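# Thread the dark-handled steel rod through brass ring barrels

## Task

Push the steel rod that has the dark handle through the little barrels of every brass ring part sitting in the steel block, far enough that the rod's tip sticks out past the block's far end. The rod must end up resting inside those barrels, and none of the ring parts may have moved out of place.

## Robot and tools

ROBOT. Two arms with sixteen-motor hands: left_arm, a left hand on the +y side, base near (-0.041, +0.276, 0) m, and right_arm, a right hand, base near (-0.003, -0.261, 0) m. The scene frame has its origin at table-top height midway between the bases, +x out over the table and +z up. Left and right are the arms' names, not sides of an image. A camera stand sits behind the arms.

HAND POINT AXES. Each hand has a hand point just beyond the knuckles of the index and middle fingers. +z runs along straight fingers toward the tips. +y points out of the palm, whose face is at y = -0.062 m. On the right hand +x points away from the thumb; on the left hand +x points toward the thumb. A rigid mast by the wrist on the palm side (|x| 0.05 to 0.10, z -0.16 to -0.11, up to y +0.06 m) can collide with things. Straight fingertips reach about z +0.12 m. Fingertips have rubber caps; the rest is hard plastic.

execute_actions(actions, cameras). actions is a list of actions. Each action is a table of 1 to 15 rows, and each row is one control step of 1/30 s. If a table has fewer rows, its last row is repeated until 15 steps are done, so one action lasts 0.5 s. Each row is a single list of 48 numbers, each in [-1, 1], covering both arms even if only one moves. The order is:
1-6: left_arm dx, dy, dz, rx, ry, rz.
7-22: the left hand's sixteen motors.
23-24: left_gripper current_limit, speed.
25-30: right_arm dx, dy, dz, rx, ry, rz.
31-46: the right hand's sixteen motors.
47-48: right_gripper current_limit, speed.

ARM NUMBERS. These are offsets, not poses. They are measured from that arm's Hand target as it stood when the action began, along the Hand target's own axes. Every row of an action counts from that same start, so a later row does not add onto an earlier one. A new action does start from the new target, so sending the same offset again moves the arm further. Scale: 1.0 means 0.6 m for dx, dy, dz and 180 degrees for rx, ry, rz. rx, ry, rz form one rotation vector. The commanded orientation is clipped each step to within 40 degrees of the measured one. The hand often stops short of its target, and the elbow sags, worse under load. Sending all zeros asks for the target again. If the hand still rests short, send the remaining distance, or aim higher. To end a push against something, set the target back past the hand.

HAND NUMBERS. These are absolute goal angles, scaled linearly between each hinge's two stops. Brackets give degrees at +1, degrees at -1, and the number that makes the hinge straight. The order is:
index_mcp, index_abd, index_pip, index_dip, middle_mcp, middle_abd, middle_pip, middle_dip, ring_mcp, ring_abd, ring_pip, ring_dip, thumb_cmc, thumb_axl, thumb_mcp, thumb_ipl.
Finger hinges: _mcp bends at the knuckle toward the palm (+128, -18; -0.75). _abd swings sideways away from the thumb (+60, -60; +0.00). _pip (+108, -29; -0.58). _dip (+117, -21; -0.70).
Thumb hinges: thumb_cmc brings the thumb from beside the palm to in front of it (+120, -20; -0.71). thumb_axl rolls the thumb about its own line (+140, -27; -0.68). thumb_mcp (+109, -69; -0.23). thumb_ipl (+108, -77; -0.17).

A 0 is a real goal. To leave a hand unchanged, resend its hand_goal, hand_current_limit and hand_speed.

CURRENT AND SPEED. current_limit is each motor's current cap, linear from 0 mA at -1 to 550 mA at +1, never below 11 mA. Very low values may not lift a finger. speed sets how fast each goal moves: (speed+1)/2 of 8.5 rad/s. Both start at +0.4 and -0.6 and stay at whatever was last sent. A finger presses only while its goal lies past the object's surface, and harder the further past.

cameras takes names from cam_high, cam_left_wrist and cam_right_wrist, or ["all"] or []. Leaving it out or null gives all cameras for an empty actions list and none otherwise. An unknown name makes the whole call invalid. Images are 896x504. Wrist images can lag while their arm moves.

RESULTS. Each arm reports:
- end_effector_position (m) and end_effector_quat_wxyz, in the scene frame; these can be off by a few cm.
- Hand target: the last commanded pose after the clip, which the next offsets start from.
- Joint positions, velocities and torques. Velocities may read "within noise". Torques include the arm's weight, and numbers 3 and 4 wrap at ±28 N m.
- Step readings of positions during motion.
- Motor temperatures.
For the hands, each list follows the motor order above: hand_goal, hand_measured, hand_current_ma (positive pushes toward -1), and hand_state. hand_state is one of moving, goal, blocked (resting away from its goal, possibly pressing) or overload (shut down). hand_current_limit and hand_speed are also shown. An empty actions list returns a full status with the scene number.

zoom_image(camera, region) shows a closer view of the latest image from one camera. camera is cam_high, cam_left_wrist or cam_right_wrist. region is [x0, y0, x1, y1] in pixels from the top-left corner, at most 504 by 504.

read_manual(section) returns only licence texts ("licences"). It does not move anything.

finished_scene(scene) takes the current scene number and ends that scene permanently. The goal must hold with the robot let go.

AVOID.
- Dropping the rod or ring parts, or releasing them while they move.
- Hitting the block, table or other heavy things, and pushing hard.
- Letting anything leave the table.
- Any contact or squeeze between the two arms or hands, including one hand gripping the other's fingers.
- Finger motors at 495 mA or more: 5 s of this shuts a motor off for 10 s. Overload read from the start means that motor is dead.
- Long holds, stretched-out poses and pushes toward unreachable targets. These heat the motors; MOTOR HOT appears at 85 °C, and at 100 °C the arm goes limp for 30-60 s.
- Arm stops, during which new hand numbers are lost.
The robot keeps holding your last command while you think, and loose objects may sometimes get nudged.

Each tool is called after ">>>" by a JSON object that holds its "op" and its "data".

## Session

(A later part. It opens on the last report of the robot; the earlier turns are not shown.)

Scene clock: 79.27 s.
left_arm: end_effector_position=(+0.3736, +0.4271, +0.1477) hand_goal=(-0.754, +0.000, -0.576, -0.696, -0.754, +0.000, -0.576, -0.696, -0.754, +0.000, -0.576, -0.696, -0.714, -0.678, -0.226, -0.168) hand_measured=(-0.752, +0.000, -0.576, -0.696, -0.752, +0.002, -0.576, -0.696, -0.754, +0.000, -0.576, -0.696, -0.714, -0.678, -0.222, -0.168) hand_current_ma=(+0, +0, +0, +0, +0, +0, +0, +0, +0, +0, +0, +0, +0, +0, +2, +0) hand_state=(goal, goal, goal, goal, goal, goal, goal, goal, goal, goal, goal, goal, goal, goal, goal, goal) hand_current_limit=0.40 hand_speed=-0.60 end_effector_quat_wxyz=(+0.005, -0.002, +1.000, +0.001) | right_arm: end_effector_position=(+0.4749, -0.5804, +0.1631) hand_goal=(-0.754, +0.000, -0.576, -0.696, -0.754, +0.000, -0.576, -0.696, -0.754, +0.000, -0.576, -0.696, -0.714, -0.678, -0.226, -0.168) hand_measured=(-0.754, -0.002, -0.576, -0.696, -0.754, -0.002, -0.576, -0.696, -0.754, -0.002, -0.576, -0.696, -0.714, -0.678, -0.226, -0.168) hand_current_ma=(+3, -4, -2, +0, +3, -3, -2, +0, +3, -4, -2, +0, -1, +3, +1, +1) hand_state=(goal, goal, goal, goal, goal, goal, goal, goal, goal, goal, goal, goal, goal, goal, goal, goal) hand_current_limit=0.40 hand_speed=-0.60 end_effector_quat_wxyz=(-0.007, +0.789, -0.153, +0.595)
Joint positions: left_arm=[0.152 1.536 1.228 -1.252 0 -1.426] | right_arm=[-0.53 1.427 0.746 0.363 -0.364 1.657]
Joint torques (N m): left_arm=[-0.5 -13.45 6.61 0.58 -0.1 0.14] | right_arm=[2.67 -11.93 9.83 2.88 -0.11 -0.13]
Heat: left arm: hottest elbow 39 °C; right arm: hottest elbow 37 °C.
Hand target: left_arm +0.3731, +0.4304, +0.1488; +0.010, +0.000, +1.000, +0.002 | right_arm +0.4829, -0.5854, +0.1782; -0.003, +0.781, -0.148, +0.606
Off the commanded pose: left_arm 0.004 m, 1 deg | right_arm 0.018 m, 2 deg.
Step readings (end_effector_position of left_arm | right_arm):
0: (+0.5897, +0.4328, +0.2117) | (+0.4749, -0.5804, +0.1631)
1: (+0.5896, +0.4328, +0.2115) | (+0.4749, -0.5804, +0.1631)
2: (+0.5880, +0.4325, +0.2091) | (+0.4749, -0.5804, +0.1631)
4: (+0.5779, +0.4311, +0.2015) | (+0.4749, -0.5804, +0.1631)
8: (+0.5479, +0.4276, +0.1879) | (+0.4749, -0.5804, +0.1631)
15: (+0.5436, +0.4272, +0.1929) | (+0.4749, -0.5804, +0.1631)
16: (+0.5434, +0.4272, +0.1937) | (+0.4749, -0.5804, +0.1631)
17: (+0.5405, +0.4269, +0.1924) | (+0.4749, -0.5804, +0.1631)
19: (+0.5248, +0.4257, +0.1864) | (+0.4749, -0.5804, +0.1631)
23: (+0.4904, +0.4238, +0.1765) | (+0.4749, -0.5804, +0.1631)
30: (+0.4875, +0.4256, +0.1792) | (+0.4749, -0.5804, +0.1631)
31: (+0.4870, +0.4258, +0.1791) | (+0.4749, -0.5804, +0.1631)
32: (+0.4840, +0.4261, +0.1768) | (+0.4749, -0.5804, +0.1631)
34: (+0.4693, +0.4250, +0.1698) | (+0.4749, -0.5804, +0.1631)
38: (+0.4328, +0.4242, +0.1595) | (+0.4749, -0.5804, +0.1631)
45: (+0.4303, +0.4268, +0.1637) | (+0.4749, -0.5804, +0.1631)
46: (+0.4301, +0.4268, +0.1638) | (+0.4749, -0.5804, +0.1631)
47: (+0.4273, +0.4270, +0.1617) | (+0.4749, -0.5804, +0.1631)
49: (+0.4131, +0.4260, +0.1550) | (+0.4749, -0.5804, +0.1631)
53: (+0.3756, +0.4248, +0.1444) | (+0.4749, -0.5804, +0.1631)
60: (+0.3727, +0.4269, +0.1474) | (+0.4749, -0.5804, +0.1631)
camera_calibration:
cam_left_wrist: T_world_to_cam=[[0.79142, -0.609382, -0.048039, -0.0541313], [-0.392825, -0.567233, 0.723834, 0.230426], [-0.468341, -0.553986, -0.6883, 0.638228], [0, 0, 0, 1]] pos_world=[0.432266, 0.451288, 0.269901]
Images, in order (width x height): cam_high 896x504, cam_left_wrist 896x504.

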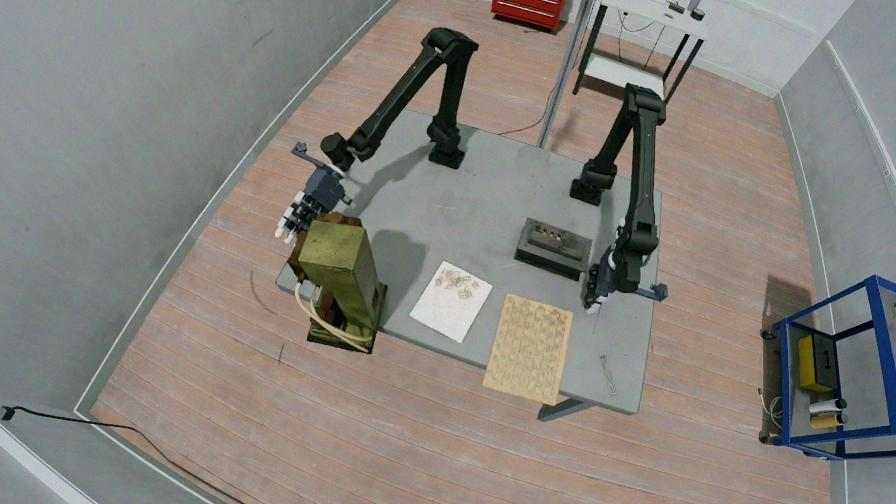

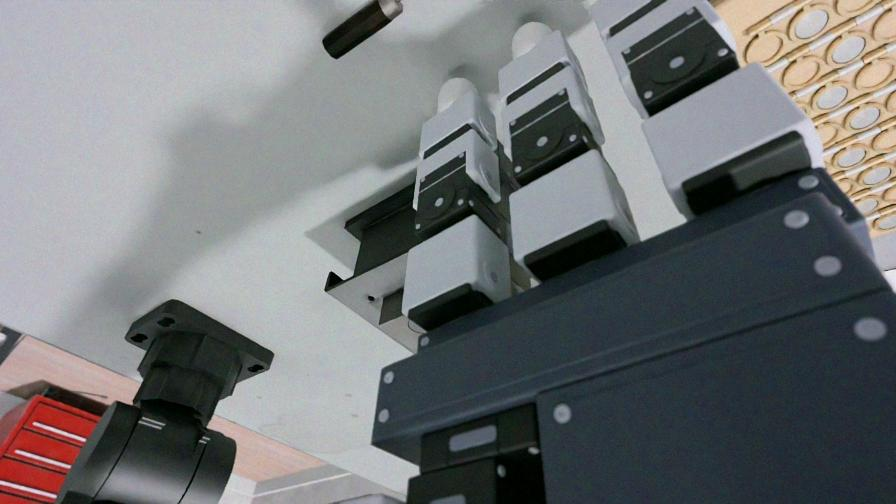

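>>> {"op": "execute_actions", "data": {"actions": [[[0,0,-0.1,0,0,0.2222,-0.754,0,-0.576,-0.696,-0.754,0,-0.576,-0.696,-0.754,0,-0.576,-0.696,-0.714,-0.678,-0.226,-0.168,0.0,-0.6,0,0,0,0,0,0,-0.754,0,-0.576,-0.696,-0.754,0,-0.576,-0.696,-0.754,0,-0.576,-0.696,-0.714,-0.678,-0.226,-0.168,0.4,-0.6]],[[0,0,0,0,0,0.2222,-0.754,0,-0.576,-0.696,-0.754,0,-0.576,-0.696,-0.754,0,-0.576,-0.696,-0.714,-0.678,-0.226,-0.168,0.0,-0.6,0,0,0,0,0,0,-0.754,0,-0.576,-0.696,-0.754,0,-0.576,-0.696,-0.754,0,-0.576,-0.696,-0.714,-0.678,-0.226,-0.168,0.4,-0.6]],[[0,0,0,0,0,0.2222,-0.754,0,-0.576,-0.696,-0.754,0,-0.576,-0.696,-0.754,0,-0.576,-0.696,-0.714,-0.678,-0.226,-0.168,0.0,-0.6,0,0,0,0,0,0,-0.754,0,-0.576,-0.696,-0.754,0,-0.576,-0.696,-0.754,0,-0.576,-0.696,-0.714,-0.678,-0.226,-0.168,0.4,-0.6]],[[0,0,0,0.1229,0.0633,0.1196,-0.521,0.1,0.285,-0.159,-0.452,-0.1,0.182,-0.203,-0.754,0,-0.576,-0.696,0.671,-0.678,-0.169,0.265,0.0,-0.6,0,0,0,0,0,0,-0.754,0,-0.576,-0.696,-0.754,0,-0.576,-0.696,-0.754,0,-0.576,-0.696,-0.714,-0.678,-0.226,-0.168,0.4,-0.6]],[[0,0,0,0.1229,0.0633,0.1196,-0.521,0.1,0.285,-0.159,-0.452,-0.1,0.182,-0.203,-0.754,0,-0.576,-0.696,0.671,-0.678,-0.169,0.265,0.0,-0.6,0,0,0,0,0,0,-0.754,0,-0.576,-0.696,-0.754,0,-0.576,-0.696,-0.754,0,-0.576,-0.696,-0.714,-0.678,-0.226,-0.168,0.4,-0.6]],[[0,0,0,0.1229,0.0633,0.1196,-0.521,0.1,0.285,-0.159,-0.452,-0.1,0.182,-0.203,-0.754,0,-0.576,-0.696,0.671,-0.678,-0.169,0.265,0.0,-0.6,0,0,0,0,0,0,-0.754,0,-0.576,-0.696,-0.754,0,-0.576,-0.696,-0.754,0,-0.576,-0.696,-0.714,-0.678,-0.226,-0.168,0.4,-0.6]]], "cameras": ["all"]}}

Scene clock: 107.17 s.
left_arm: end_effector_position=(+0.3742, +0.4272, +0.2096) hand_goal=(-0.522, +0.100, +0.284, -0.160, -0.452, -0.100, +0.182, -0.204, -0.754, +0.000, -0.576, -0.696, +0.670, -0.678, -0.170, +0.264) hand_measured=(-0.518, +0.098, +0.282, -0.164, -0.448, -0.098, +0.180, -0.208, -0.744, +0.002, -0.574, -0.696, +0.668, -0.678, -0.168, +0.262) hand_current_ma=(+2, +0, -1, -1, +2, +1, -1, -1, +8, +0, +0, +0, +0, +0, +1, +0) hand_state=(goal, goal, goal, goal, goal, goal, goal, goal, goal, goal, goal, goal, goal, goal, goal, goal) hand_current_limit=0.00 hand_speed=-0.60 end_effector_quat_wxyz=(-0.580, +0.809, -0.085, -0.033) | right_arm: end_effector_position=(+0.4749, -0.5804, +0.1631) hand_goal=(-0.754, +0.000, -0.576, -0.696, -0.754, +0.000, -0.576, -0.696, -0.754, +0.000, -0.576, -0.696, -0.714, -0.678, -0.226, -0.168) hand_measured=(-0.754, -0.002, -0.576, -0.696, -0.754, -0.002, -0.576, -0.696, -0.754, -0.002, -0.576, -0.696, -0.714, -0.678, -0.226, -0.168) hand_current_ma=(+3, -4, -2, +0, +3, -3, -2, +0, +3, -4, -2, +0, -1, +3, +1, +1) hand_state=(goal, goal, goal, goal, goal, goal, goal, goal, goal, goal, goal, goal, goal, goal, goal, goal) hand_current_limit=0.40 hand_speed=-0.60 end_effector_quat_wxyz=(-0.007, +0.789, -0.153, +0.595)
Joint positions: left_arm=[0.042 1.369 1.119 -1.071 -1.229 1.997] | right_arm=[-0.53 1.427 0.746 0.363 -0.364 1.657]
Joint torques (N m): left_arm=[0.21 -11.46 7.2 0.94 -1.08 0.24] | right_arm=[1.96 -11.75 9.76 2.71 -0.15 -0.16]
Heat: left arm: hottest elbow 38 °C; right arm: hottest elbow 39 °C.
Hand target: left_arm +0.3719, +0.4302, +0.2089; -0.576, +0.811, -0.098, -0.019 | right_arm +0.4829, -0.5854, +0.1782; -0.003, +0.781, -0.148, +0.606
Off the commanded pose: left_arm 0.004 m, 2 deg | right_arm 0.018 m, 2 deg.
Step readings (end_effector_position of left_arm | right_arm):
0: (+0.3736, +0.4271, +0.1477) | (+0.4749, -0.5804, +0.1631)
1: (+0.3739, +0.4274, +0.1480) | (+0.4749, -0.5804, +0.1631)
2: (+0.3738, +0.4290, +0.1496) | (+0.4749, -0.5804, +0.1631)
4: (+0.3696, +0.4315, +0.1581) | (+0.4749, -0.5804, +0.1631)
8: (+0.3598, +0.4288, +0.1893) | (+0.4749, -0.5804, +0.1631)
15: (+0.3666, +0.4248, +0.2165) | (+0.4749, -0.5804, +0.1631)
16: (+0.3674, +0.4258, +0.2156) | (+0.4749, -0.5804, +0.1631)
17: (+0.3689, +0.4269, +0.2143) | (+0.4749, -0.5804, +0.1631)
19: (+0.3680, +0.4288, +0.2096) | (+0.4749, -0.5804, +0.1631)
23: (+0.3596, +0.4303, +0.2011) | (+0.4749, -0.5804, +0.1631)
30: (+0.3633, +0.4334, +0.2061) | (+0.4749, -0.5804, +0.1631)
31: (+0.3641, +0.4331, +0.2060) | (+0.4749, -0.5804, +0.1631)
32: (+0.3651, +0.4330, +0.2060) | (+0.4749, -0.5804, +0.1631)
34: (+0.3661, +0.4342, +0.2060) | (+0.4749, -0.5804, +0.1631)
38: (+0.3619, +0.4396, +0.2047) | (+0.4749, -0.5804, +0.1631)
45: (+0.3559, +0.4323, +0.2004) | (+0.4749, -0.5804, +0.1631)
46: (+0.3554, +0.4319, +0.1987) | (+0.4749, -0.5804, +0.1631)
47: (+0.3516, +0.4368, +0.1949) | (+0.4749, -0.5804, +0.1631)
49: (+0.3463, +0.4482, +0.1902) | (+0.4749, -0.5804, +0.1631)
53: (+0.3581, +0.4433, +0.1949) | (+0.4749, -0.5804, +0.1631)
60: (+0.3616, +0.4287, +0.1992) | (+0.4749, -0.5804, +0.1631)
61: (+0.3605, +0.4300, +0.1991) | (+0.4749, -0.5804, +0.1631)
62: (+0.3570, +0.4366, +0.1988) | (+0.4749, -0.5804, +0.1631)
64: (+0.3526, +0.4503, +0.2014) | (+0.4749, -0.5804, +0.1631)
68: (+0.3601, +0.4393, +0.2041) | (+0.4749, -0.5804, +0.1631)
75: (+0.3656, +0.4276, +0.2041) | (+0.4749, -0.5804, +0.1631)
76: (+0.3653, +0.4294, +0.2049) | (+0.4749, -0.5804, +0.1631)
77: (+0.3640, +0.4365, +0.2090) | (+0.4749, -0.5804, +0.1631)
79: (+0.3643, +0.4506, +0.2211) | (+0.4749, -0.5804, +0.1631)
83: (+0.3753, +0.4387, +0.2276) | (+0.4749, -0.5804, +0.1631)
90: (+0.3775, +0.4272, +0.2063) | (+0.4749, -0.5804, +0.1631)
camera_calibration:
cam_left_wrist: T_world_to_cam=[[-0.664534, 0.321872, 0.674383, -0.0560083], [0.447981, -0.55072, 0.704288, -0.131566], [0.598087, 0.770134, 0.22178, -0.474335], [0, 0, 0, 1]] pos_world=[0.305413, 0.310873, 0.235629]

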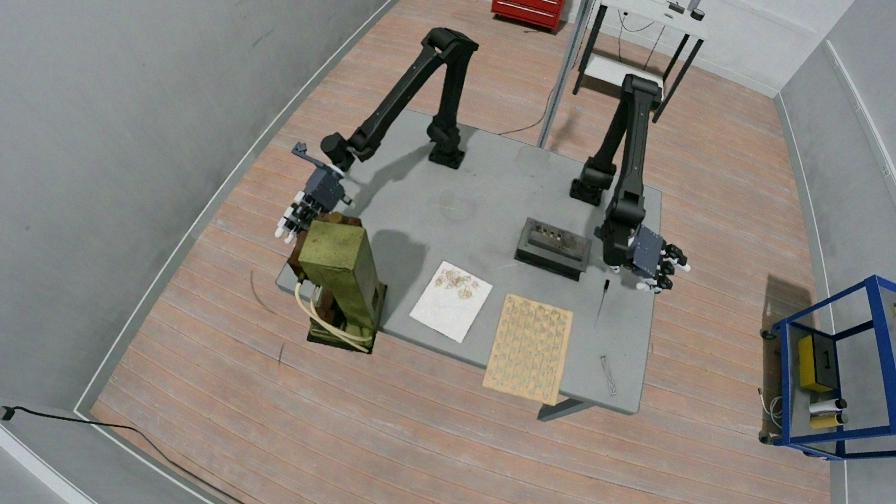

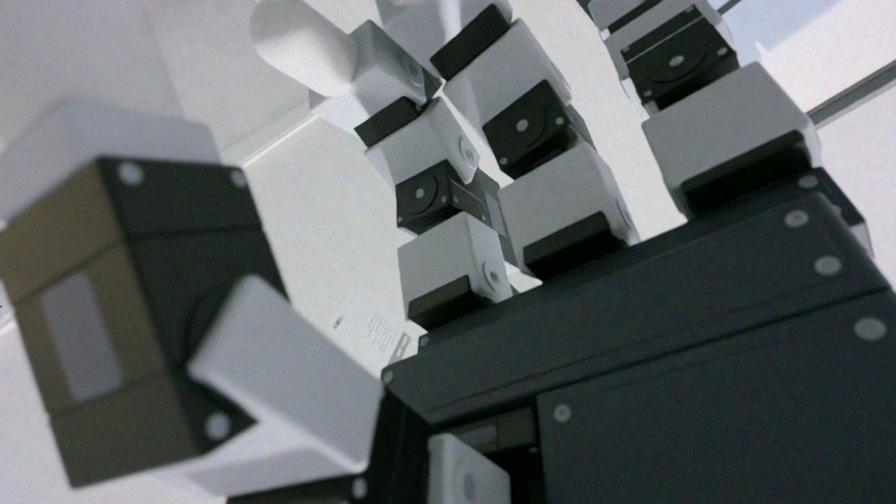

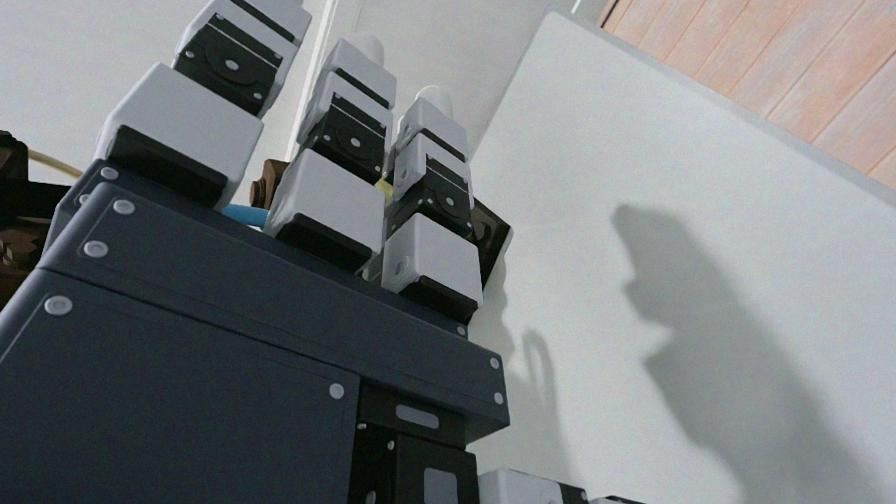

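>>> {"op": "execute_actions", "data": {"actions": [[[-0.0347,0.1053,0.0223,0,0,0,-0.521,0.1,0.285,-0.159,-0.452,-0.1,0.182,-0.203,-0.754,0,-0.576,-0.696,-0.714,-0.678,-0.226,-0.168,0.0,-0.4,0,0,0,0,0,0,-0.754,0,-0.576,-0.696,-0.754,0,-0.576,-0.696,-0.754,0,-0.576,-0.696,-0.714,-0.678,-0.226,-0.168,0.4,-0.6]],[[0,0,0,0,0,0,-0.521,0.1,0.285,-0.159,-0.452,-0.1,0.182,-0.203,-0.754,0,-0.576,-0.696,-0.714,-0.678,-0.226,-0.168,0.0,-0.4,0,0,0,0,0,0,-0.754,0,-0.576,-0.696,-0.754,0,-0.576,-0.696,-0.754,0,-0.576,-0.696,-0.714,-0.678,-0.226,-0.168,0.4,-0.6]]], "cameras": ["all"]}}

Scene clock: 110.40 s.
left_arm: end_effector_position=(+0.3425, +0.4234, +0.1480) hand_goal=(-0.522, +0.100, +0.284, -0.160, -0.452, -0.100, +0.182, -0.204, -0.754, +0.000, -0.576, -0.696, -0.714, -0.678, -0.226, -0.168) hand_measured=(-0.516, +0.098, +0.282, -0.164, -0.448, -0.098, +0.180, -0.208, -0.744, +0.002, -0.574, -0.696, -0.698, -0.678, -0.222, -0.166) hand_current_ma=(+3, +0, -1, -1, +2, +0, -1, -1, +8, +0, +0, +0, +14, +0, +2, +1) hand_state=(goal, goal, goal, goal, goal, goal, goal, goal, goal, goal, goal, goal, goal, goal, goal, goal) hand_current_limit=0.00 hand_speed=-0.40 end_effector_quat_wxyz=(-0.576, +0.811, -0.099, -0.020) | right_arm: end_effector_position=(+0.4749, -0.5804, +0.1631) hand_goal=(-0.754, +0.000, -0.576, -0.696, -0.754, +0.000, -0.576, -0.696, -0.754, +0.000, -0.576, -0.696, -0.714, -0.678, -0.226, -0.168) hand_measured=(-0.754, -0.002, -0.576, -0.696, -0.754, -0.002, -0.576, -0.696, -0.754, -0.002, -0.576, -0.696, -0.714, -0.678, -0.226, -0.168) hand_current_ma=(+3, -4, -2, +0, +3, -3, -2, +0, +3, -4, -2, +0, -1, +3, +1, +1) hand_state=(goal, goal, goal, goal, goal, goal, goal, goal, goal, goal, goal, goal, goal, goal, goal, goal) hand_current_limit=0.40 hand_speed=-0.60 end_effector_quat_wxyz=(-0.007, +0.789, -0.153, +0.595)
Joint positions: left_arm=[0.042 1.31 0.89 -0.81 -1.207 2.09] | right_arm=[-0.53 1.427 0.746 0.363 -0.364 1.657]
Joint torques (N m): left_arm=[-0.62 -9.58 6.94 1.09 -1.02 0.14] | right_arm=[2.67 -11.63 9.73 2.66 -0.14 -0.08]
Heat: left arm: hottest elbow 38 °C; right arm: hottest elbow 39 °C.
Hand target: left_arm +0.3412, +0.4255, +0.1486; -0.576, +0.812, -0.098, -0.019 | right_arm +0.4829, -0.5854, +0.1782; -0.003, +0.781, -0.148, +0.606
Off the commanded pose: left_arm 0.003 m, 0 deg | right_arm 0.018 m, 2 deg.
Step readings (end_effector_position of left_arm | right_arm):
0: (+0.3742, +0.4272, +0.2096) | (+0.4749, -0.5804, +0.1631)
1: (+0.3738, +0.4272, +0.2089) | (+0.4749, -0.5804, +0.1631)
2: (+0.3731, +0.4272, +0.2055) | (+0.4749, -0.5804, +0.1631)
4: (+0.3651, +0.4263, +0.1917) | (+0.4749, -0.5804, +0.1631)
8: (+0.3406, +0.4238, +0.1528) | (+0.4749, -0.5804, +0.1631)
15: (+0.3414, +0.4235, +0.1431) | (+0.4749, -0.5804, +0.1631)
16: (+0.3423, +0.4235, +0.1448) | (+0.4749, -0.5804, +0.1631)
17: (+0.3431, +0.4236, +0.1465) | (+0.4749, -0.5804, +0.1631)
19: (+0.3438, +0.4236, +0.1487) | (+0.4749, -0.5804, +0.1631)
23: (+0.3440, +0.4236, +0.1495) | (+0.4749, -0.5804, +0.1631)
30: (+0.3425, +0.4234, +0.1479) | (+0.4749, -0.5804, +0.1631)
camera_calibration:
cam_left_wrist: T_world_to_cam=[[-0.655013, 0.354276, 0.667418, -0.0502659], [0.424004, -0.558778, 0.712732, -0.065731], [0.625442, 0.749837, 0.215792, -0.438666], [0, 0, 0, 1]] pos_world=[0.269306, 0.310007, 0.175058]

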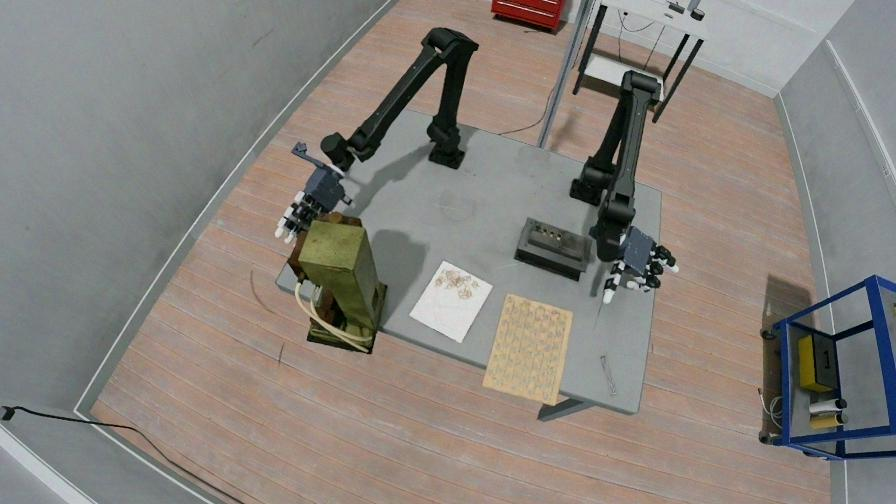

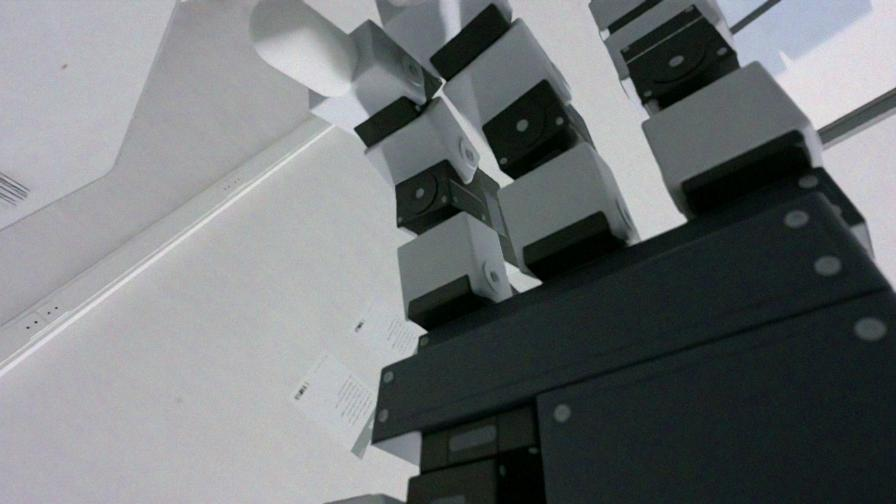

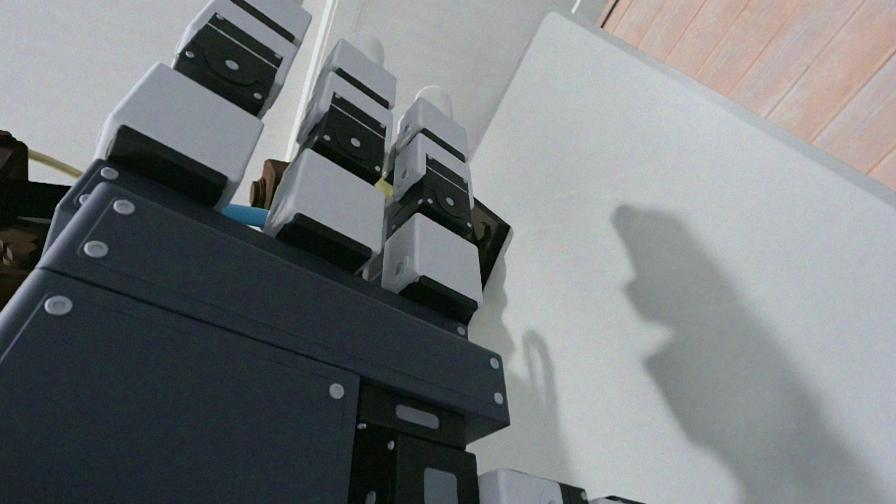

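>>> {"op": "zoom_image", "data": {"camera": "cam_high", "region": [570, 220, 690, 340]}}

Scaled by 4.200 from the camera's 896x504 image, which has a finer 1280x720 frame.

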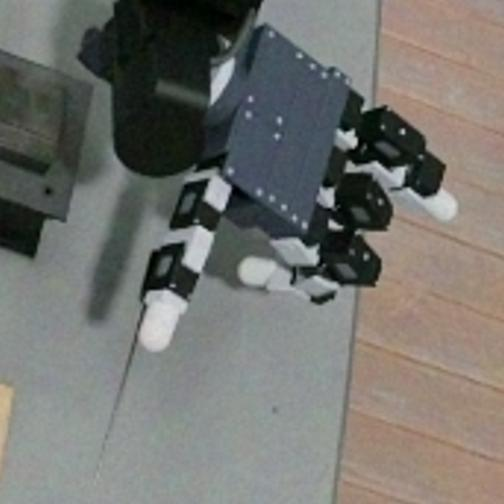

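>>> {"op": "execute_actions", "data": {"actions": [[[0.0054,0.0666,0.0241,0,0,0,-0.521,0.1,0.285,-0.159,-0.452,-0.1,0.182,-0.203,-0.754,0,-0.576,-0.696,-0.714,-0.678,-0.226,-0.168,-0.3,-0.4,0,0,0,0,0,0,-0.754,0,-0.576,-0.696,-0.754,0,-0.576,-0.696,-0.754,0,-0.576,-0.696,-0.714,-0.678,-0.226,-0.168,0.4,-0.6]],[[0.0054,0.0666,0.0241,0,0,0,-0.521,0.1,0.285,-0.159,-0.452,-0.1,0.182,-0.203,-0.754,0,-0.576,-0.696,-0.714,-0.678,-0.226,-0.168,-0.3,-0.4,0,0,0,0,0,0,-0.754,0,-0.576,-0.696,-0.754,0,-0.576,-0.696,-0.754,0,-0.576,-0.696,-0.714,-0.678,-0.226,-0.168,0.4,-0.6]]], "cameras": ["cam_high","cam_left_wrist"]}}

Scene clock: 114.30 s.
left_arm: end_effector_position=(+0.3384, +0.4338, +0.0933) hand_goal=(-0.522, +0.100, +0.284, -0.160, -0.452, -0.100, +0.182, -0.204, -0.754, +0.000, -0.576, -0.696, -0.714, -0.678, -0.226, -0.168) hand_measured=(-0.514, +0.098, +0.282, -0.164, -0.446, -0.098, +0.180, -0.208, -0.742, +0.000, -0.574, -0.696, -0.700, -0.678, -0.222, -0.166) hand_current_ma=(+4, +0, -1, -1, +3, +0, -1, -1, +9, +0, +0, +0, +12, +0, +2, +1) hand_state=(goal, goal, goal, goal, goal, goal, goal, goal, goal, goal, goal, goal, goal, goal, goal, goal) hand_current_limit=-0.30 hand_speed=-0.40 end_effector_quat_wxyz=(-0.583, +0.809, -0.078, -0.011) | right_arm: end_effector_position=(+0.4749, -0.5804, +0.1631) hand_goal=(-0.754, +0.000, -0.576, -0.696, -0.754, +0.000, -0.576, -0.696, -0.754, +0.000, -0.576, -0.696, -0.714, -0.678, -0.226, -0.168) hand_measured=(-0.754, -0.002, -0.576, -0.696, -0.754, -0.002, -0.576, -0.696, -0.754, -0.002, -0.576, -0.696, -0.714, -0.678, -0.226, -0.168) hand_current_ma=(+3, -4, -2, +0, +3, -3, -2, +0, +3, -4, -2, +0, -1, +3, +1, +1) hand_state=(goal, goal, goal, goal, goal, goal, goal, goal, goal, goal, goal, goal, goal, goal, goal, goal) hand_current_limit=0.40 hand_speed=-0.60 end_effector_quat_wxyz=(-0.007, +0.789, -0.153, +0.595)
Joint positions: left_arm=[0.065 1.372 0.773 -0.579 -1.217 2.102] | right_arm=[-0.53 1.427 0.746 0.363 -0.364 1.657]
Joint torques (N m): left_arm=[-2.08 -5.25 4.4 2.25 -0.55 0.07] | right_arm=[2.67 -11.87 9.69 2.81 -0.13 -0.1]
Heat: left arm: hottest elbow 38 °C; right arm: hottest elbow 39 °C.
Hand target: left_arm +0.3354, +0.4264, +0.0636; -0.576, +0.812, -0.098, -0.019 | right_arm +0.4829, -0.5854, +0.1782; -0.003, +0.781, -0.148, +0.606
Off the commanded pose: left_arm 0.031 m, 3 deg | right_arm 0.018 m, 2 deg.
joint sent to its limit (left arm) — joint 6 (wrist roll), upper limit. The joint targets still meet the commanded pose.
Step readings (end_effector_position of left_arm | right_arm):
0: (+0.3425, +0.4234, +0.1480) | (+0.4749, -0.5804, +0.1631)
1: (+0.3424, +0.4234, +0.1476) | (+0.4749, -0.5804, +0.1631)
2: (+0.3429, +0.4234, +0.1463) | (+0.4749, -0.5804, +0.1631)
4: (+0.3422, +0.4234, +0.1398) | (+0.4749, -0.5804, +0.1631)
8: (+0.3353, +0.4231, +0.1199) | (+0.4749, -0.5804, +0.1631)
15: (+0.3373, +0.4230, +0.1094) | (+0.4749, -0.5804, +0.1631)
16: (+0.3379, +0.4230, +0.1093) | (+0.4749, -0.5804, +0.1631)
17: (+0.3389, +0.4231, +0.1083) | (+0.4749, -0.5804, +0.1631)
19: (+0.3401, +0.4232, +0.1020) | (+0.4749, -0.5804, +0.1631)
23: (+0.3387, +0.4306, +0.0957) | (+0.4749, -0.5804, +0.1631)
30: (+0.3383, +0.4338, +0.0933) | (+0.4749, -0.5804, +0.1631)
camera_calibration:
cam_left_wrist: T_world_to_cam=[[-0.688581, 0.330137, 0.645652, 0.00365924], [0.408892, -0.558555, 0.721681, -0.0150562], [0.598886, 0.760938, 0.249619, -0.431041], [0, 0, 0, 1]] pos_world=[0.26682, 0.318378, 0.116099]
Images, in order (width x height): cam_high 896x504, cam_left_wrist 896x504.

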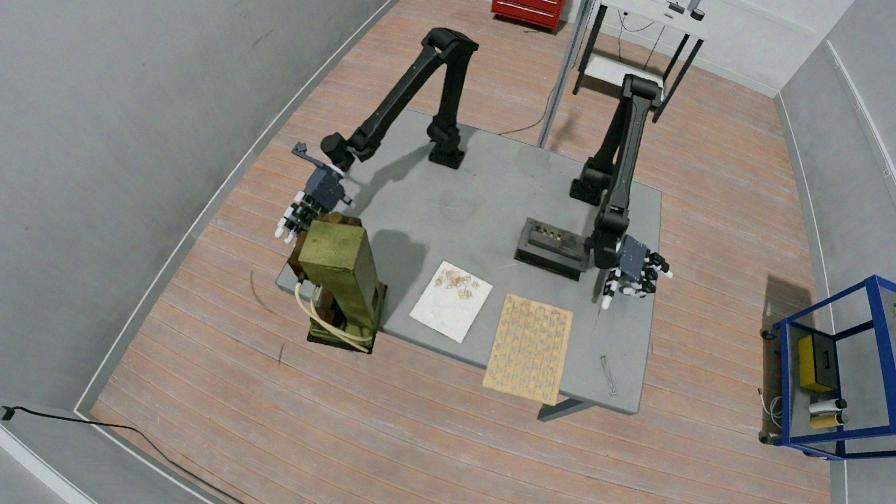

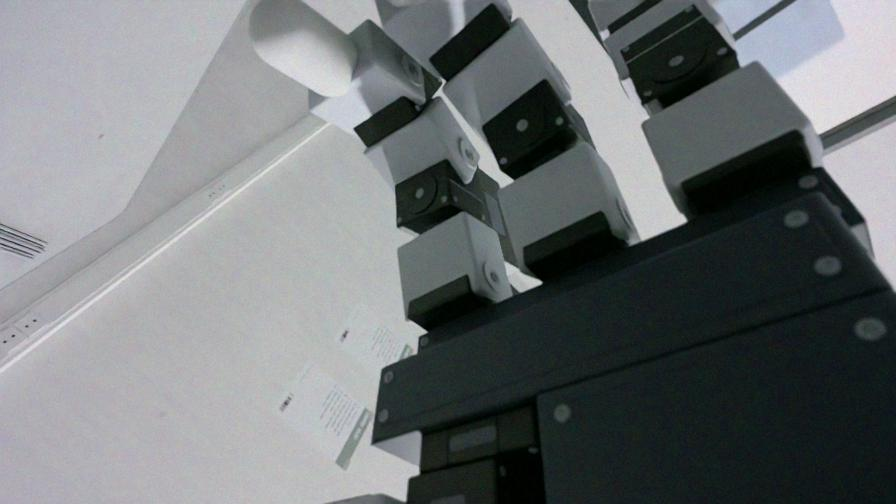

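>>> {"op": "execute_actions", "data": {"actions": [[[0.0245,-0.1642,-0.0518,0,0,0,-0.521,0.1,0.285,-0.159,-0.452,-0.1,0.182,-0.203,-0.754,0,-0.576,-0.696,-0.714,-0.678,-0.226,-0.168,-0.3,-0.4,0,0,0,0,0,0,-0.754,0,-0.576,-0.696,-0.754,0,-0.576,-0.696,-0.754,0,-0.576,-0.696,-0.714,-0.678,-0.226,-0.168,0.4,-0.6]],[[0,0,0,0,0,0,-0.521,0.1,0.285,-0.159,-0.452,-0.1,0.182,-0.203,-0.754,0,-0.576,-0.696,-0.714,-0.678,-0.226,-0.168,-0.3,-0.4,0,0,0,0,0,0,-0.754,0,-0.576,-0.696,-0.754,0,-0.576,-0.696,-0.754,0,-0.576,-0.696,-0.714,-0.678,-0.226,-0.168,0.4,-0.6]]], "cameras": ["cam_high"]}}

>>> {"op": "zoom_image", "data": {"camera": "cam_high", "region": [500, 205, 640, 345]}}

Scene clock: 119.03 s.
left_arm: end_effector_position=(+0.3517, +0.4295, +0.1520) hand_goal=(-0.522, +0.100, +0.284, -0.160, -0.452, -0.100, +0.182, -0.204, -0.754, +0.000, -0.576, -0.696, -0.714, -0.678, -0.226, -0.168) hand_measured=(-0.514, +0.098, +0.282, -0.164, -0.446, -0.098, +0.180, -0.208, -0.742, +0.000, -0.574, -0.696, -0.700, -0.678, -0.222, -0.166) hand_current_ma=(+4, +0, -1, -1, +3, +0, -1, -1, +9, +0, +0, +0, +12, +0, +2, +1) hand_state=(goal, goal, goal, goal, goal, goal, goal, goal, goal, goal, goal, goal, goal, goal, goal, goal) hand_current_limit=-0.30 hand_speed=-0.40 end_effector_quat_wxyz=(-0.575, +0.811, -0.100, -0.031) | right_arm: end_effector_position=(+0.4749, -0.5804, +0.1631) hand_goal=(-0.754, +0.000, -0.576, -0.696, -0.754, +0.000, -0.576, -0.696, -0.754, +0.000, -0.576, -0.696, -0.714, -0.678, -0.226, -0.168) hand_measured=(-0.754, -0.002, -0.576, -0.696, -0.754, -0.002, -0.576, -0.696, -0.754, -0.002, -0.576, -0.696, -0.714, -0.678, -0.226, -0.168) hand_current_ma=(+3, -4, -2, +0, +3, -3, -2, +0, +3, -4, -2, +0, -1, +3, +1, +1) hand_state=(goal, goal, goal, goal, goal, goal, goal, goal, goal, goal, goal, goal, goal, goal, goal, goal) hand_current_limit=0.40 hand_speed=-0.60 end_effector_quat_wxyz=(-0.007, +0.789, -0.153, +0.595)
Joint positions: left_arm=[0.056 1.342 0.934 -0.829 -1.206 2.102] | right_arm=[-0.53 1.427 0.746 0.363 -0.364 1.657]
Joint torques (N m): left_arm=[-1.61 -9.17 9.99 0.43 -1.02 0.05] | right_arm=[2.02 -11.63 10.03 2.92 -0.06 -0.12]
Heat: left arm: hottest elbow 38 °C; right arm: hottest elbow 39 °C.
Hand target: left_arm +0.3650, +0.4264, +0.1636; -0.576, +0.812, -0.098, -0.019 | right_arm +0.4829, -0.5854, +0.1782; -0.003, +0.781, -0.148, +0.606
Off the commanded pose: left_arm 0.018 m, 1 deg | right_arm 0.018 m, 2 deg.
Step readings (end_effector_position of left_arm | right_arm):
0: (+0.3384, +0.4338, +0.0933) | (+0.4749, -0.5804, +0.1631)
1: (+0.3382, +0.4338, +0.0934) | (+0.4749, -0.5804, +0.1631)
2: (+0.3382, +0.4338, +0.0952) | (+0.4749, -0.5804, +0.1631)
4: (+0.3346, +0.4319, +0.0994) | (+0.4749, -0.5804, +0.1631)
8: (+0.3420, +0.4303, +0.1236) | (+0.4749, -0.5804, +0.1631)
15: (+0.3541, +0.4300, +0.1530) | (+0.4749, -0.5804, +0.1631)
16: (+0.3536, +0.4299, +0.1527) | (+0.4749, -0.5804, +0.1631)
17: (+0.3530, +0.4297, +0.1524) | (+0.4749, -0.5804, +0.1631)
19: (+0.3523, +0.4296, +0.1522) | (+0.4749, -0.5804, +0.1631)
23: (+0.3518, +0.4295, +0.1521) | (+0.4749, -0.5804, +0.1631)
30: (+0.3517, +0.4295, +0.1520) | (+0.4749, -0.5804, +0.1631)
Images, in order (width x height): cam_high 896x504.

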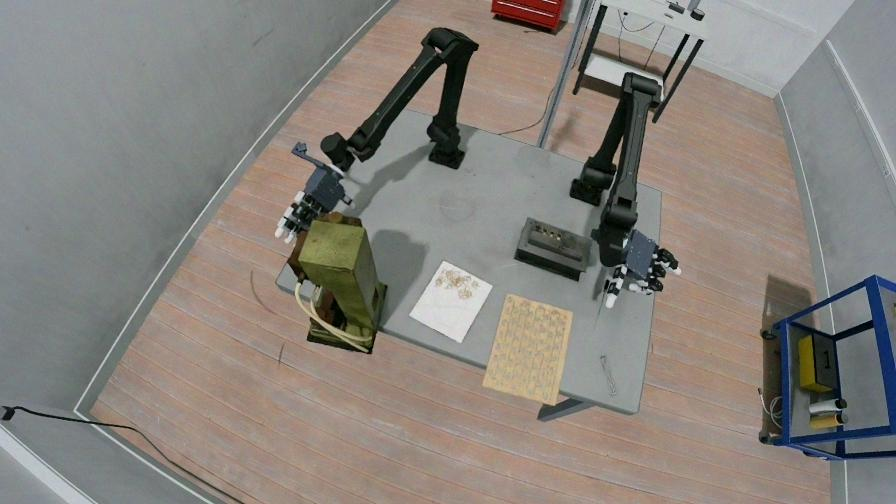

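Scaled by 3.600 from the camera's 896x504 image, which has a finer 1280x720 frame.

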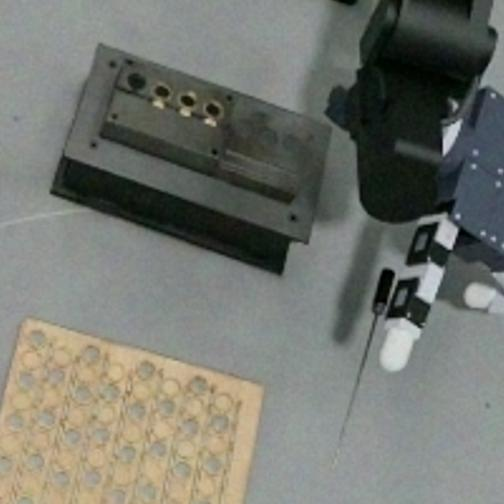

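>>> {"op": "execute_actions", "data": {"actions": [[[-0.009,-0.048,-0.06,-0.0834,-0.0716,-0.1188,-0.616,-0.1,-0.431,-0.551,-0.616,0.1,-0.431,-0.551,0.479,0,0.3,-0.2,-0.714,-0.678,-0.226,-0.168,0.0,-0.4,0,0,0,0,0,0,-0.754,0,-0.576,-0.696,-0.754,0,-0.576,-0.696,-0.754,0,-0.576,-0.696,-0.714,-0.678,-0.226,-0.168,0.4,-0.6]],[[0,0,0,-0.0834,-0.0716,-0.1188,-0.616,-0.1,-0.431,-0.551,-0.616,0.1,-0.431,-0.551,0.479,0,0.3,-0.2,-0.714,-0.678,-0.226,-0.168,0.0,-0.4,0,0,0,0,0,0,-0.754,0,-0.576,-0.696,-0.754,0,-0.576,-0.696,-0.754,0,-0.576,-0.696,-0.714,-0.678,-0.226,-0.168,0.4,-0.6]],[[0,0,0,-0.0834,-0.0716,-0.1188,-0.616,-0.1,-0.431,-0.551,-0.616,0.1,-0.431,-0.551,0.479,0,0.3,-0.2,-0.714,-0.678,-0.226,-0.168,0.0,-0.4,0,0,0,0,0,0,-0.754,0,-0.576,-0.696,-0.754,0,-0.576,-0.696,-0.754,0,-0.576,-0.696,-0.714,-0.678,-0.226,-0.168,0.4,-0.6]],[[0,0,0,-0.0834,-0.0716,-0.1188,-0.616,-0.1,-0.431,-0.551,-0.616,0.1,-0.431,-0.551,0.479,0,0.3,-0.2,-0.714,-0.678,-0.226,-0.168,0.0,-0.4,0,0,0,0,0,0,-0.754,0,-0.576,-0.696,-0.754,0,-0.576,-0.696,-0.754,0,-0.576,-0.696,-0.714,-0.678,-0.226,-0.168,0.4,-0.6]]], "cameras": ["cam_high","cam_left_wrist"]}}

Scene clock: 125.43 s.
left_arm: end_effector_position=(+0.3615, +0.4026, +0.2018) hand_goal=(-0.616, -0.100, -0.432, -0.552, -0.616, +0.100, -0.432, -0.552, +0.478, +0.000, +0.300, -0.200, -0.714, -0.678, -0.226, -0.168) hand_measured=(-0.614, -0.098, -0.430, -0.550, -0.614, +0.098, -0.430, -0.550, +0.464, +0.000, +0.294, -0.202, -0.712, -0.678, -0.222, -0.166) hand_current_ma=(+0, +0, +0, +1, +0, +0, +0, +1, -12, +0, -2, -1, +0, +0, +2, +1) hand_state=(goal, goal, goal, goal, goal, goal, goal, goal, goal, goal, goal, goal, goal, goal, goal, goal) hand_current_limit=0.00 hand_speed=-0.40 end_effector_quat_wxyz=(+0.001, +0.737, +0.676, -0.005) | right_arm: end_effector_position=(+0.4749, -0.5804, +0.1631) hand_goal=(-0.754, +0.000, -0.576, -0.696, -0.754, +0.000, -0.576, -0.696, -0.754, +0.000, -0.576, -0.696, -0.714, -0.678, -0.226, -0.168) hand_measured=(-0.754, -0.002, -0.576, -0.696, -0.754, -0.002, -0.576, -0.696, -0.754, -0.002, -0.576, -0.696, -0.714, -0.678, -0.226, -0.168) hand_current_ma=(+3, -4, -2, +0, +3, -3, -2, +0, +3, -4, -2, +0, -1, +3, +1, +1) hand_state=(goal, goal, goal, goal, goal, goal, goal, goal, goal, goal, goal, goal, goal, goal, goal, goal) hand_current_limit=0.40 hand_speed=-0.60 end_effector_quat_wxyz=(-0.007, +0.789, -0.153, +0.595)
Joint positions: left_arm=[0.343 1.232 1.073 -1.42 0.006 0.428] | right_arm=[-0.53 1.427 0.746 0.363 -0.364 1.657]
Joint torques (N m): left_arm=[-1.08 -9.23 7.24 0.62 0.08 -0.08] | right_arm=[2.14 -11.87 9.87 2.85 -0.16 -0.09]
Heat: left arm: hottest elbow 39 °C; right arm: hottest elbow 40 °C.
Hand target: left_arm +0.3622, +0.4026, +0.2033; +0.004, +0.733, +0.680, +0.001 | right_arm +0.4829, -0.5854, +0.1782; -0.003, +0.781, -0.148, +0.606
Off the commanded pose: left_arm 0.001 m, 1 deg | right_arm 0.018 m, 2 deg.
Step readings (end_effector_position of left_arm | right_arm):
0: (+0.3517, +0.4295, +0.1520) | (+0.4749, -0.5804, +0.1631)
1: (+0.3516, +0.4286, +0.1512) | (+0.4749, -0.5804, +0.1631)
2: (+0.3513, +0.4241, +0.1494) | (+0.4749, -0.5804, +0.1631)
4: (+0.3459, +0.4120, +0.1482) | (+0.4749, -0.5804, +0.1631)
8: (+0.3358, +0.4002, +0.1693) | (+0.4749, -0.5804, +0.1631)
15: (+0.3446, +0.4004, +0.2001) | (+0.4749, -0.5804, +0.1631)
16: (+0.3455, +0.3992, +0.1988) | (+0.4749, -0.5804, +0.1631)
17: (+0.3468, +0.3942, +0.1949) | (+0.4749, -0.5804, +0.1631)
19: (+0.3465, +0.3843, +0.1861) | (+0.4749, -0.5804, +0.1631)
23: (+0.3380, +0.3926, +0.1842) | (+0.4749, -0.5804, +0.1631)
30: (+0.3440, +0.4004, +0.1927) | (+0.4749, -0.5804, +0.1631)
31: (+0.3451, +0.3995, +0.1924) | (+0.4749, -0.5804, +0.1631)
32: (+0.3473, +0.3940, +0.1907) | (+0.4749, -0.5804, +0.1631)
34: (+0.3520, +0.3823, +0.1878) | (+0.4749, -0.5804, +0.1631)
38: (+0.3551, +0.3901, +0.1910) | (+0.4749, -0.5804, +0.1631)
45: (+0.3575, +0.3999, +0.1998) | (+0.4749, -0.5804, +0.1631)
46: (+0.3586, +0.3991, +0.2001) | (+0.4749, -0.5804, +0.1631)
47: (+0.3616, +0.3941, +0.1999) | (+0.4749, -0.5804, +0.1631)
49: (+0.3659, +0.3842, +0.1993) | (+0.4749, -0.5804, +0.1631)
53: (+0.3609, +0.3895, +0.1990) | (+0.4749, -0.5804, +0.1631)
60: (+0.3611, +0.3990, +0.2032) | (+0.4749, -0.5804, +0.1631)
camera_calibration:
cam_left_wrist: T_world_to_cam=[[-0.678976, -0.732732, -0.0457886, 0.523829], [-0.524938, 0.440932, 0.728024, -0.186319], [-0.513257, 0.518347, -0.684021, 0.239863], [0, 0, 0, 1]] pos_world=[0.380973, 0.341648, 0.323702]
Images, in order (width x height): cam_high 896x504, cam_left_wrist 896x504.

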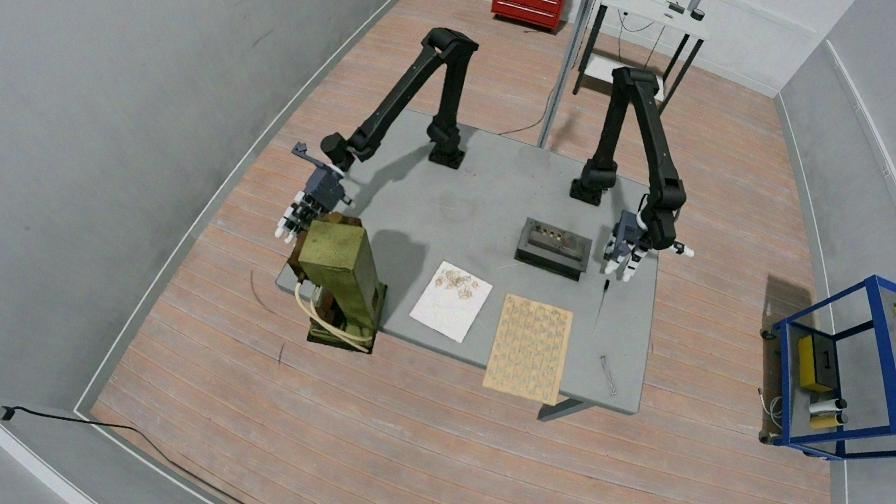

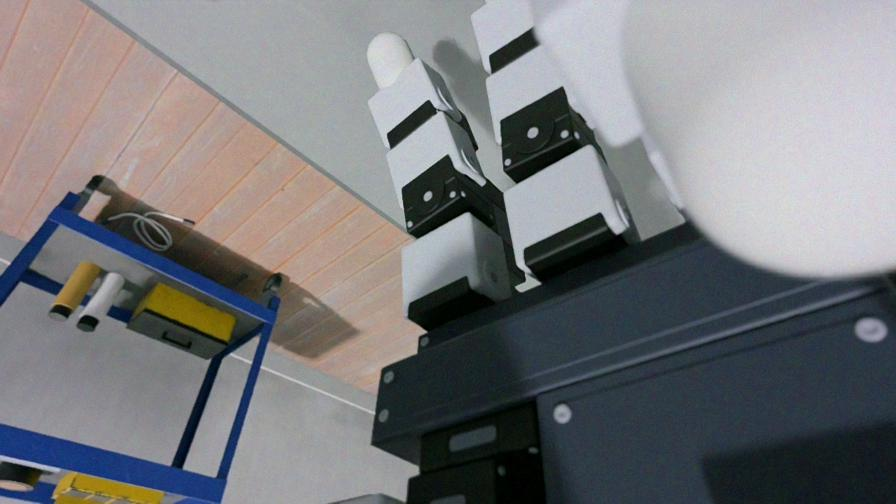

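>>> {"op": "execute_actions", "data": {"actions": [[[0,0,0.05,0,0,0,-0.616,-0.1,-0.431,-0.551,-0.616,0.1,-0.431,-0.551,0.479,0,0.3,-0.2,-0.714,-0.678,-0.226,-0.168,0.0,-0.4,0,0,0,0,0,0,-0.754,0,-0.576,-0.696,-0.754,0,-0.576,-0.696,-0.754,0,-0.576,-0.696,-0.714,-0.678,-0.226,-0.168,0.4,-0.6]],[[0,0,0.05,0,0,0,-0.616,-0.1,-0.431,-0.551,-0.616,0.1,-0.431,-0.551,0.479,0,0.3,-0.2,-0.714,-0.678,-0.226,-0.168,0.0,-0.4,0,0,0,0,0,0,-0.754,0,-0.576,-0.696,-0.754,0,-0.576,-0.696,-0.754,0,-0.576,-0.696,-0.714,-0.678,-0.226,-0.168,0.4,-0.6]]], "cameras": ["cam_high","cam_left_wrist"]}}

Scene clock: 127.40 s.
left_arm: end_effector_position=(+0.3600, +0.4024, +0.1469) hand_goal=(-0.616, -0.100, -0.432, -0.552, -0.616, +0.100, -0.432, -0.552, +0.478, +0.000, +0.300, -0.200, -0.714, -0.678, -0.226, -0.168) hand_measured=(-0.616, -0.098, -0.430, -0.550, -0.616, +0.098, -0.430, -0.550, +0.464, +0.000, +0.296, -0.202, -0.712, -0.678, -0.222, -0.166) hand_current_ma=(+0, +0, +0, +1, +0, +0, +0, +1, -12, +0, -2, -1, +0, +0, +2, +1) hand_state=(goal, goal, goal, goal, goal, goal, goal, goal, goal, goal, goal, goal, goal, goal, goal, goal) hand_current_limit=0.00 hand_speed=-0.40 end_effector_quat_wxyz=(+0.004, +0.735, +0.678, +0.002) | right_arm: end_effector_position=(+0.4749, -0.5804, +0.1631) hand_goal=(-0.754, +0.000, -0.576, -0.696, -0.754, +0.000, -0.576, -0.696, -0.754, +0.000, -0.576, -0.696, -0.714, -0.678, -0.226, -0.168) hand_measured=(-0.754, -0.002, -0.576, -0.696, -0.754, -0.002, -0.576, -0.696, -0.754, -0.002, -0.576, -0.696, -0.714, -0.678, -0.226, -0.168) hand_current_ma=(+3, -4, -2, +0, +3, -3, -2, +0, +3, -4, -2, +0, -1, +3, +1, +1) hand_state=(goal, goal, goal, goal, goal, goal, goal, goal, goal, goal, goal, goal, goal, goal, goal, goal) hand_current_limit=0.40 hand_speed=-0.60 end_effector_quat_wxyz=(-0.007, +0.789, -0.153, +0.595)
Joint positions: left_arm=[0.343 1.255 0.942 -1.251 0.006 0.423] | right_arm=[-0.53 1.427 0.746 0.363 -0.364 1.657]
Joint torques (N m): left_arm=[-1.67 -7.71 7.12 0.69 0.02 -0.04] | right_arm=[2.14 -11.63 9.68 2.78 -0.11 -0.13]
Heat: left arm: hottest elbow 39 °C; right arm: hottest elbow 40 °C.
Hand target: left_arm +0.3624, +0.4023, +0.1433; +0.004, +0.733, +0.680, +0.001 | right_arm +0.4829, -0.5854, +0.1782; -0.003, +0.781, -0.148, +0.606
Off the commanded pose: left_arm 0.004 m, 0 deg | right_arm 0.018 m, 2 deg.
Step readings (end_effector_position of left_arm | right_arm):
0: (+0.3615, +0.4026, +0.2018) | (+0.4749, -0.5804, +0.1631)
1: (+0.3614, +0.4026, +0.2014) | (+0.4749, -0.5804, +0.1631)
2: (+0.3620, +0.4028, +0.2005) | (+0.4749, -0.5804, +0.1631)
4: (+0.3629, +0.4032, +0.1943) | (+0.4749, -0.5804, +0.1631)
8: (+0.3582, +0.4016, +0.1795) | (+0.4749, -0.5804, +0.1631)
15: (+0.3596, +0.4022, +0.1774) | (+0.4749, -0.5804, +0.1631)
16: (+0.3598, +0.4023, +0.1773) | (+0.4749, -0.5804, +0.1631)
17: (+0.3605, +0.4026, +0.1763) | (+0.4749, -0.5804, +0.1631)
19: (+0.3619, +0.4031, +0.1711) | (+0.4749, -0.5804, +0.1631)
23: (+0.3585, +0.4019, +0.1543) | (+0.4749, -0.5804, +0.1631)
30: (+0.3596, +0.4023, +0.1468) | (+0.4749, -0.5804, +0.1631)
camera_calibration:
cam_left_wrist: T_world_to_cam=[[-0.675268, -0.735294, -0.0579262, 0.521599], [-0.536129, 0.435388, 0.72319, -0.1401], [-0.506537, 0.519403, -0.688216, 0.199449], [0, 0, 0, 1]] pos_world=[0.378136, 0.340933, 0.268797]
Images, in order (width x height): cam_high 896x504, cam_left_wrist 896x504.

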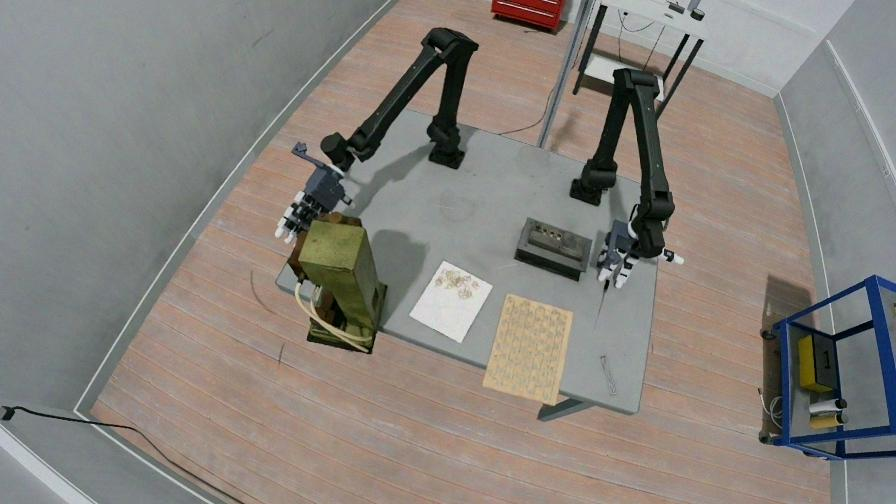

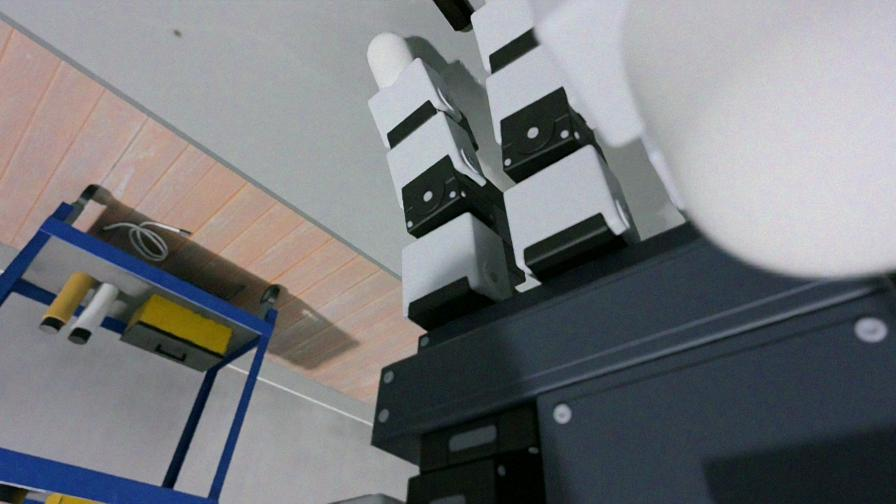

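>>> {"op": "execute_actions", "data": {"actions": [[[0,0,0.02,0,0,0,-0.616,-0.1,-0.431,-0.551,-0.616,0.1,-0.431,-0.551,0.479,0,0.3,-0.2,-0.714,-0.678,-0.226,-0.168,-0.4,-0.4,0,0,0,0,0,0,-0.754,0,-0.576,-0.696,-0.754,0,-0.576,-0.696,-0.754,0,-0.576,-0.696,-0.714,-0.678,-0.226,-0.168,0.4,-0.6]]], "cameras": ["cam_left_wrist"]}}

Scene clock: 129.23 s.
left_arm: end_effector_position=(+0.3612, +0.4029, +0.1374) hand_goal=(-0.616, -0.100, -0.432, -0.552, -0.616, +0.100, -0.432, -0.552, +0.478, +0.000, +0.300, -0.200, -0.714, -0.678, -0.226, -0.168) hand_measured=(-0.616, -0.098, -0.430, -0.550, -0.616, +0.098, -0.430, -0.550, +0.464, +0.000, +0.296, -0.202, -0.712, -0.678, -0.222, -0.166) hand_current_ma=(+0, +0, +0, +1, +0, +0, +0, +1, -12, +0, -2, -1, +0, +0, +2, +1) hand_state=(goal, goal, goal, goal, goal, goal, goal, goal, goal, goal, goal, goal, goal, goal, goal, goal) hand_current_limit=-0.40 hand_speed=-0.40 end_effector_quat_wxyz=(+0.005, +0.735, +0.678, +0.005) | right_arm: end_effector_position=(+0.4749, -0.5804, +0.1631) hand_goal=(-0.754, +0.000, -0.576, -0.696, -0.754, +0.000, -0.576, -0.696, -0.754, +0.000, -0.576, -0.696, -0.714, -0.678, -0.226, -0.168) hand_measured=(-0.754, -0.002, -0.576, -0.696, -0.754, -0.002, -0.576, -0.696, -0.754, -0.002, -0.576, -0.696, -0.714, -0.678, -0.226, -0.168) hand_current_ma=(+3, -4, -2, +0, +3, -3, -2, +0, +3, -4, -2, +0, -1, +3, +1, +1) hand_state=(goal, goal, goal, goal, goal, goal, goal, goal, goal, goal, goal, goal, goal, goal, goal, goal) hand_current_limit=0.40 hand_speed=-0.60 end_effector_quat_wxyz=(-0.007, +0.789, -0.153, +0.595)
Joint positions: left_arm=[0.343 1.264 0.921 -1.216 0.006 0.423] | right_arm=[-0.53 1.427 0.746 0.363 -0.364 1.657]
Joint torques (N m): left_arm=[-1.32 -7.24 7.02 0.64 0.02 -0.06] | right_arm=[2.37 -11.87 9.96 2.76 -0.12 -0.12]
Heat: left arm: hottest elbow 39 °C; right arm: hottest elbow 40 °C.
Hand target: left_arm +0.3626, +0.4023, +0.1313; +0.004, +0.733, +0.680, +0.001 | right_arm +0.4829, -0.5854, +0.1782; -0.003, +0.781, -0.148, +0.606
Off the commanded pose: left_arm 0.006 m, 1 deg | right_arm 0.018 m, 2 deg.
Step readings (end_effector_position of left_arm | right_arm):
0: (+0.3601, +0.4025, +0.1469) | (+0.4749, -0.5804, +0.1631)
1: (+0.3601, +0.4025, +0.1469) | (+0.4749, -0.5804, +0.1631)
2: (+0.3606, +0.4026, +0.1468) | (+0.4749, -0.5804, +0.1631)
4: (+0.3616, +0.4030, +0.1455) | (+0.4749, -0.5804, +0.1631)
8: (+0.3609, +0.4027, +0.1402) | (+0.4749, -0.5804, +0.1631)
15: (+0.3610, +0.4028, +0.1373) | (+0.4749, -0.5804, +0.1631)
camera_calibration:
cam_left_wrist: T_world_to_cam=[[-0.674631, -0.735438, -0.0632698, 0.522785], [-0.540425, 0.433714, 0.720995, -0.13033], [-0.502806, 0.520598, -0.690046, 0.191655], [0, 0, 0, 1]] pos_world=[0.378619, 0.341227, 0.259294]
Images, in order (width x height): cam_left_wrist 896x504.

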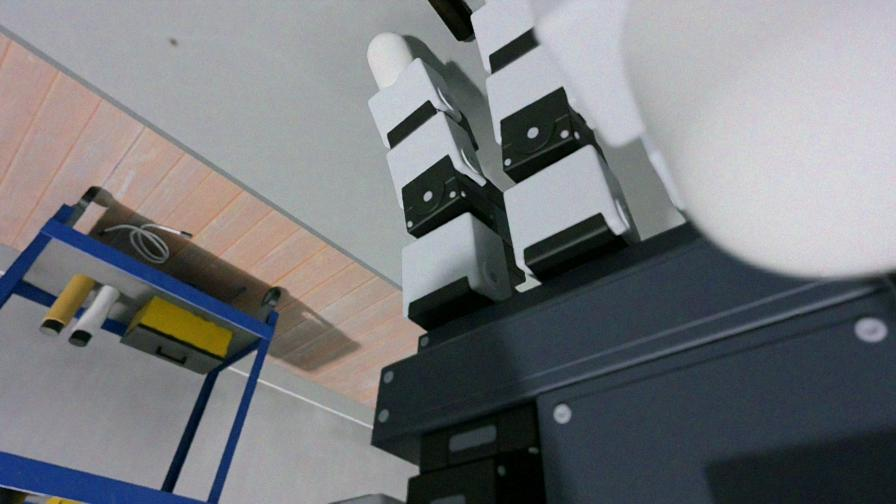

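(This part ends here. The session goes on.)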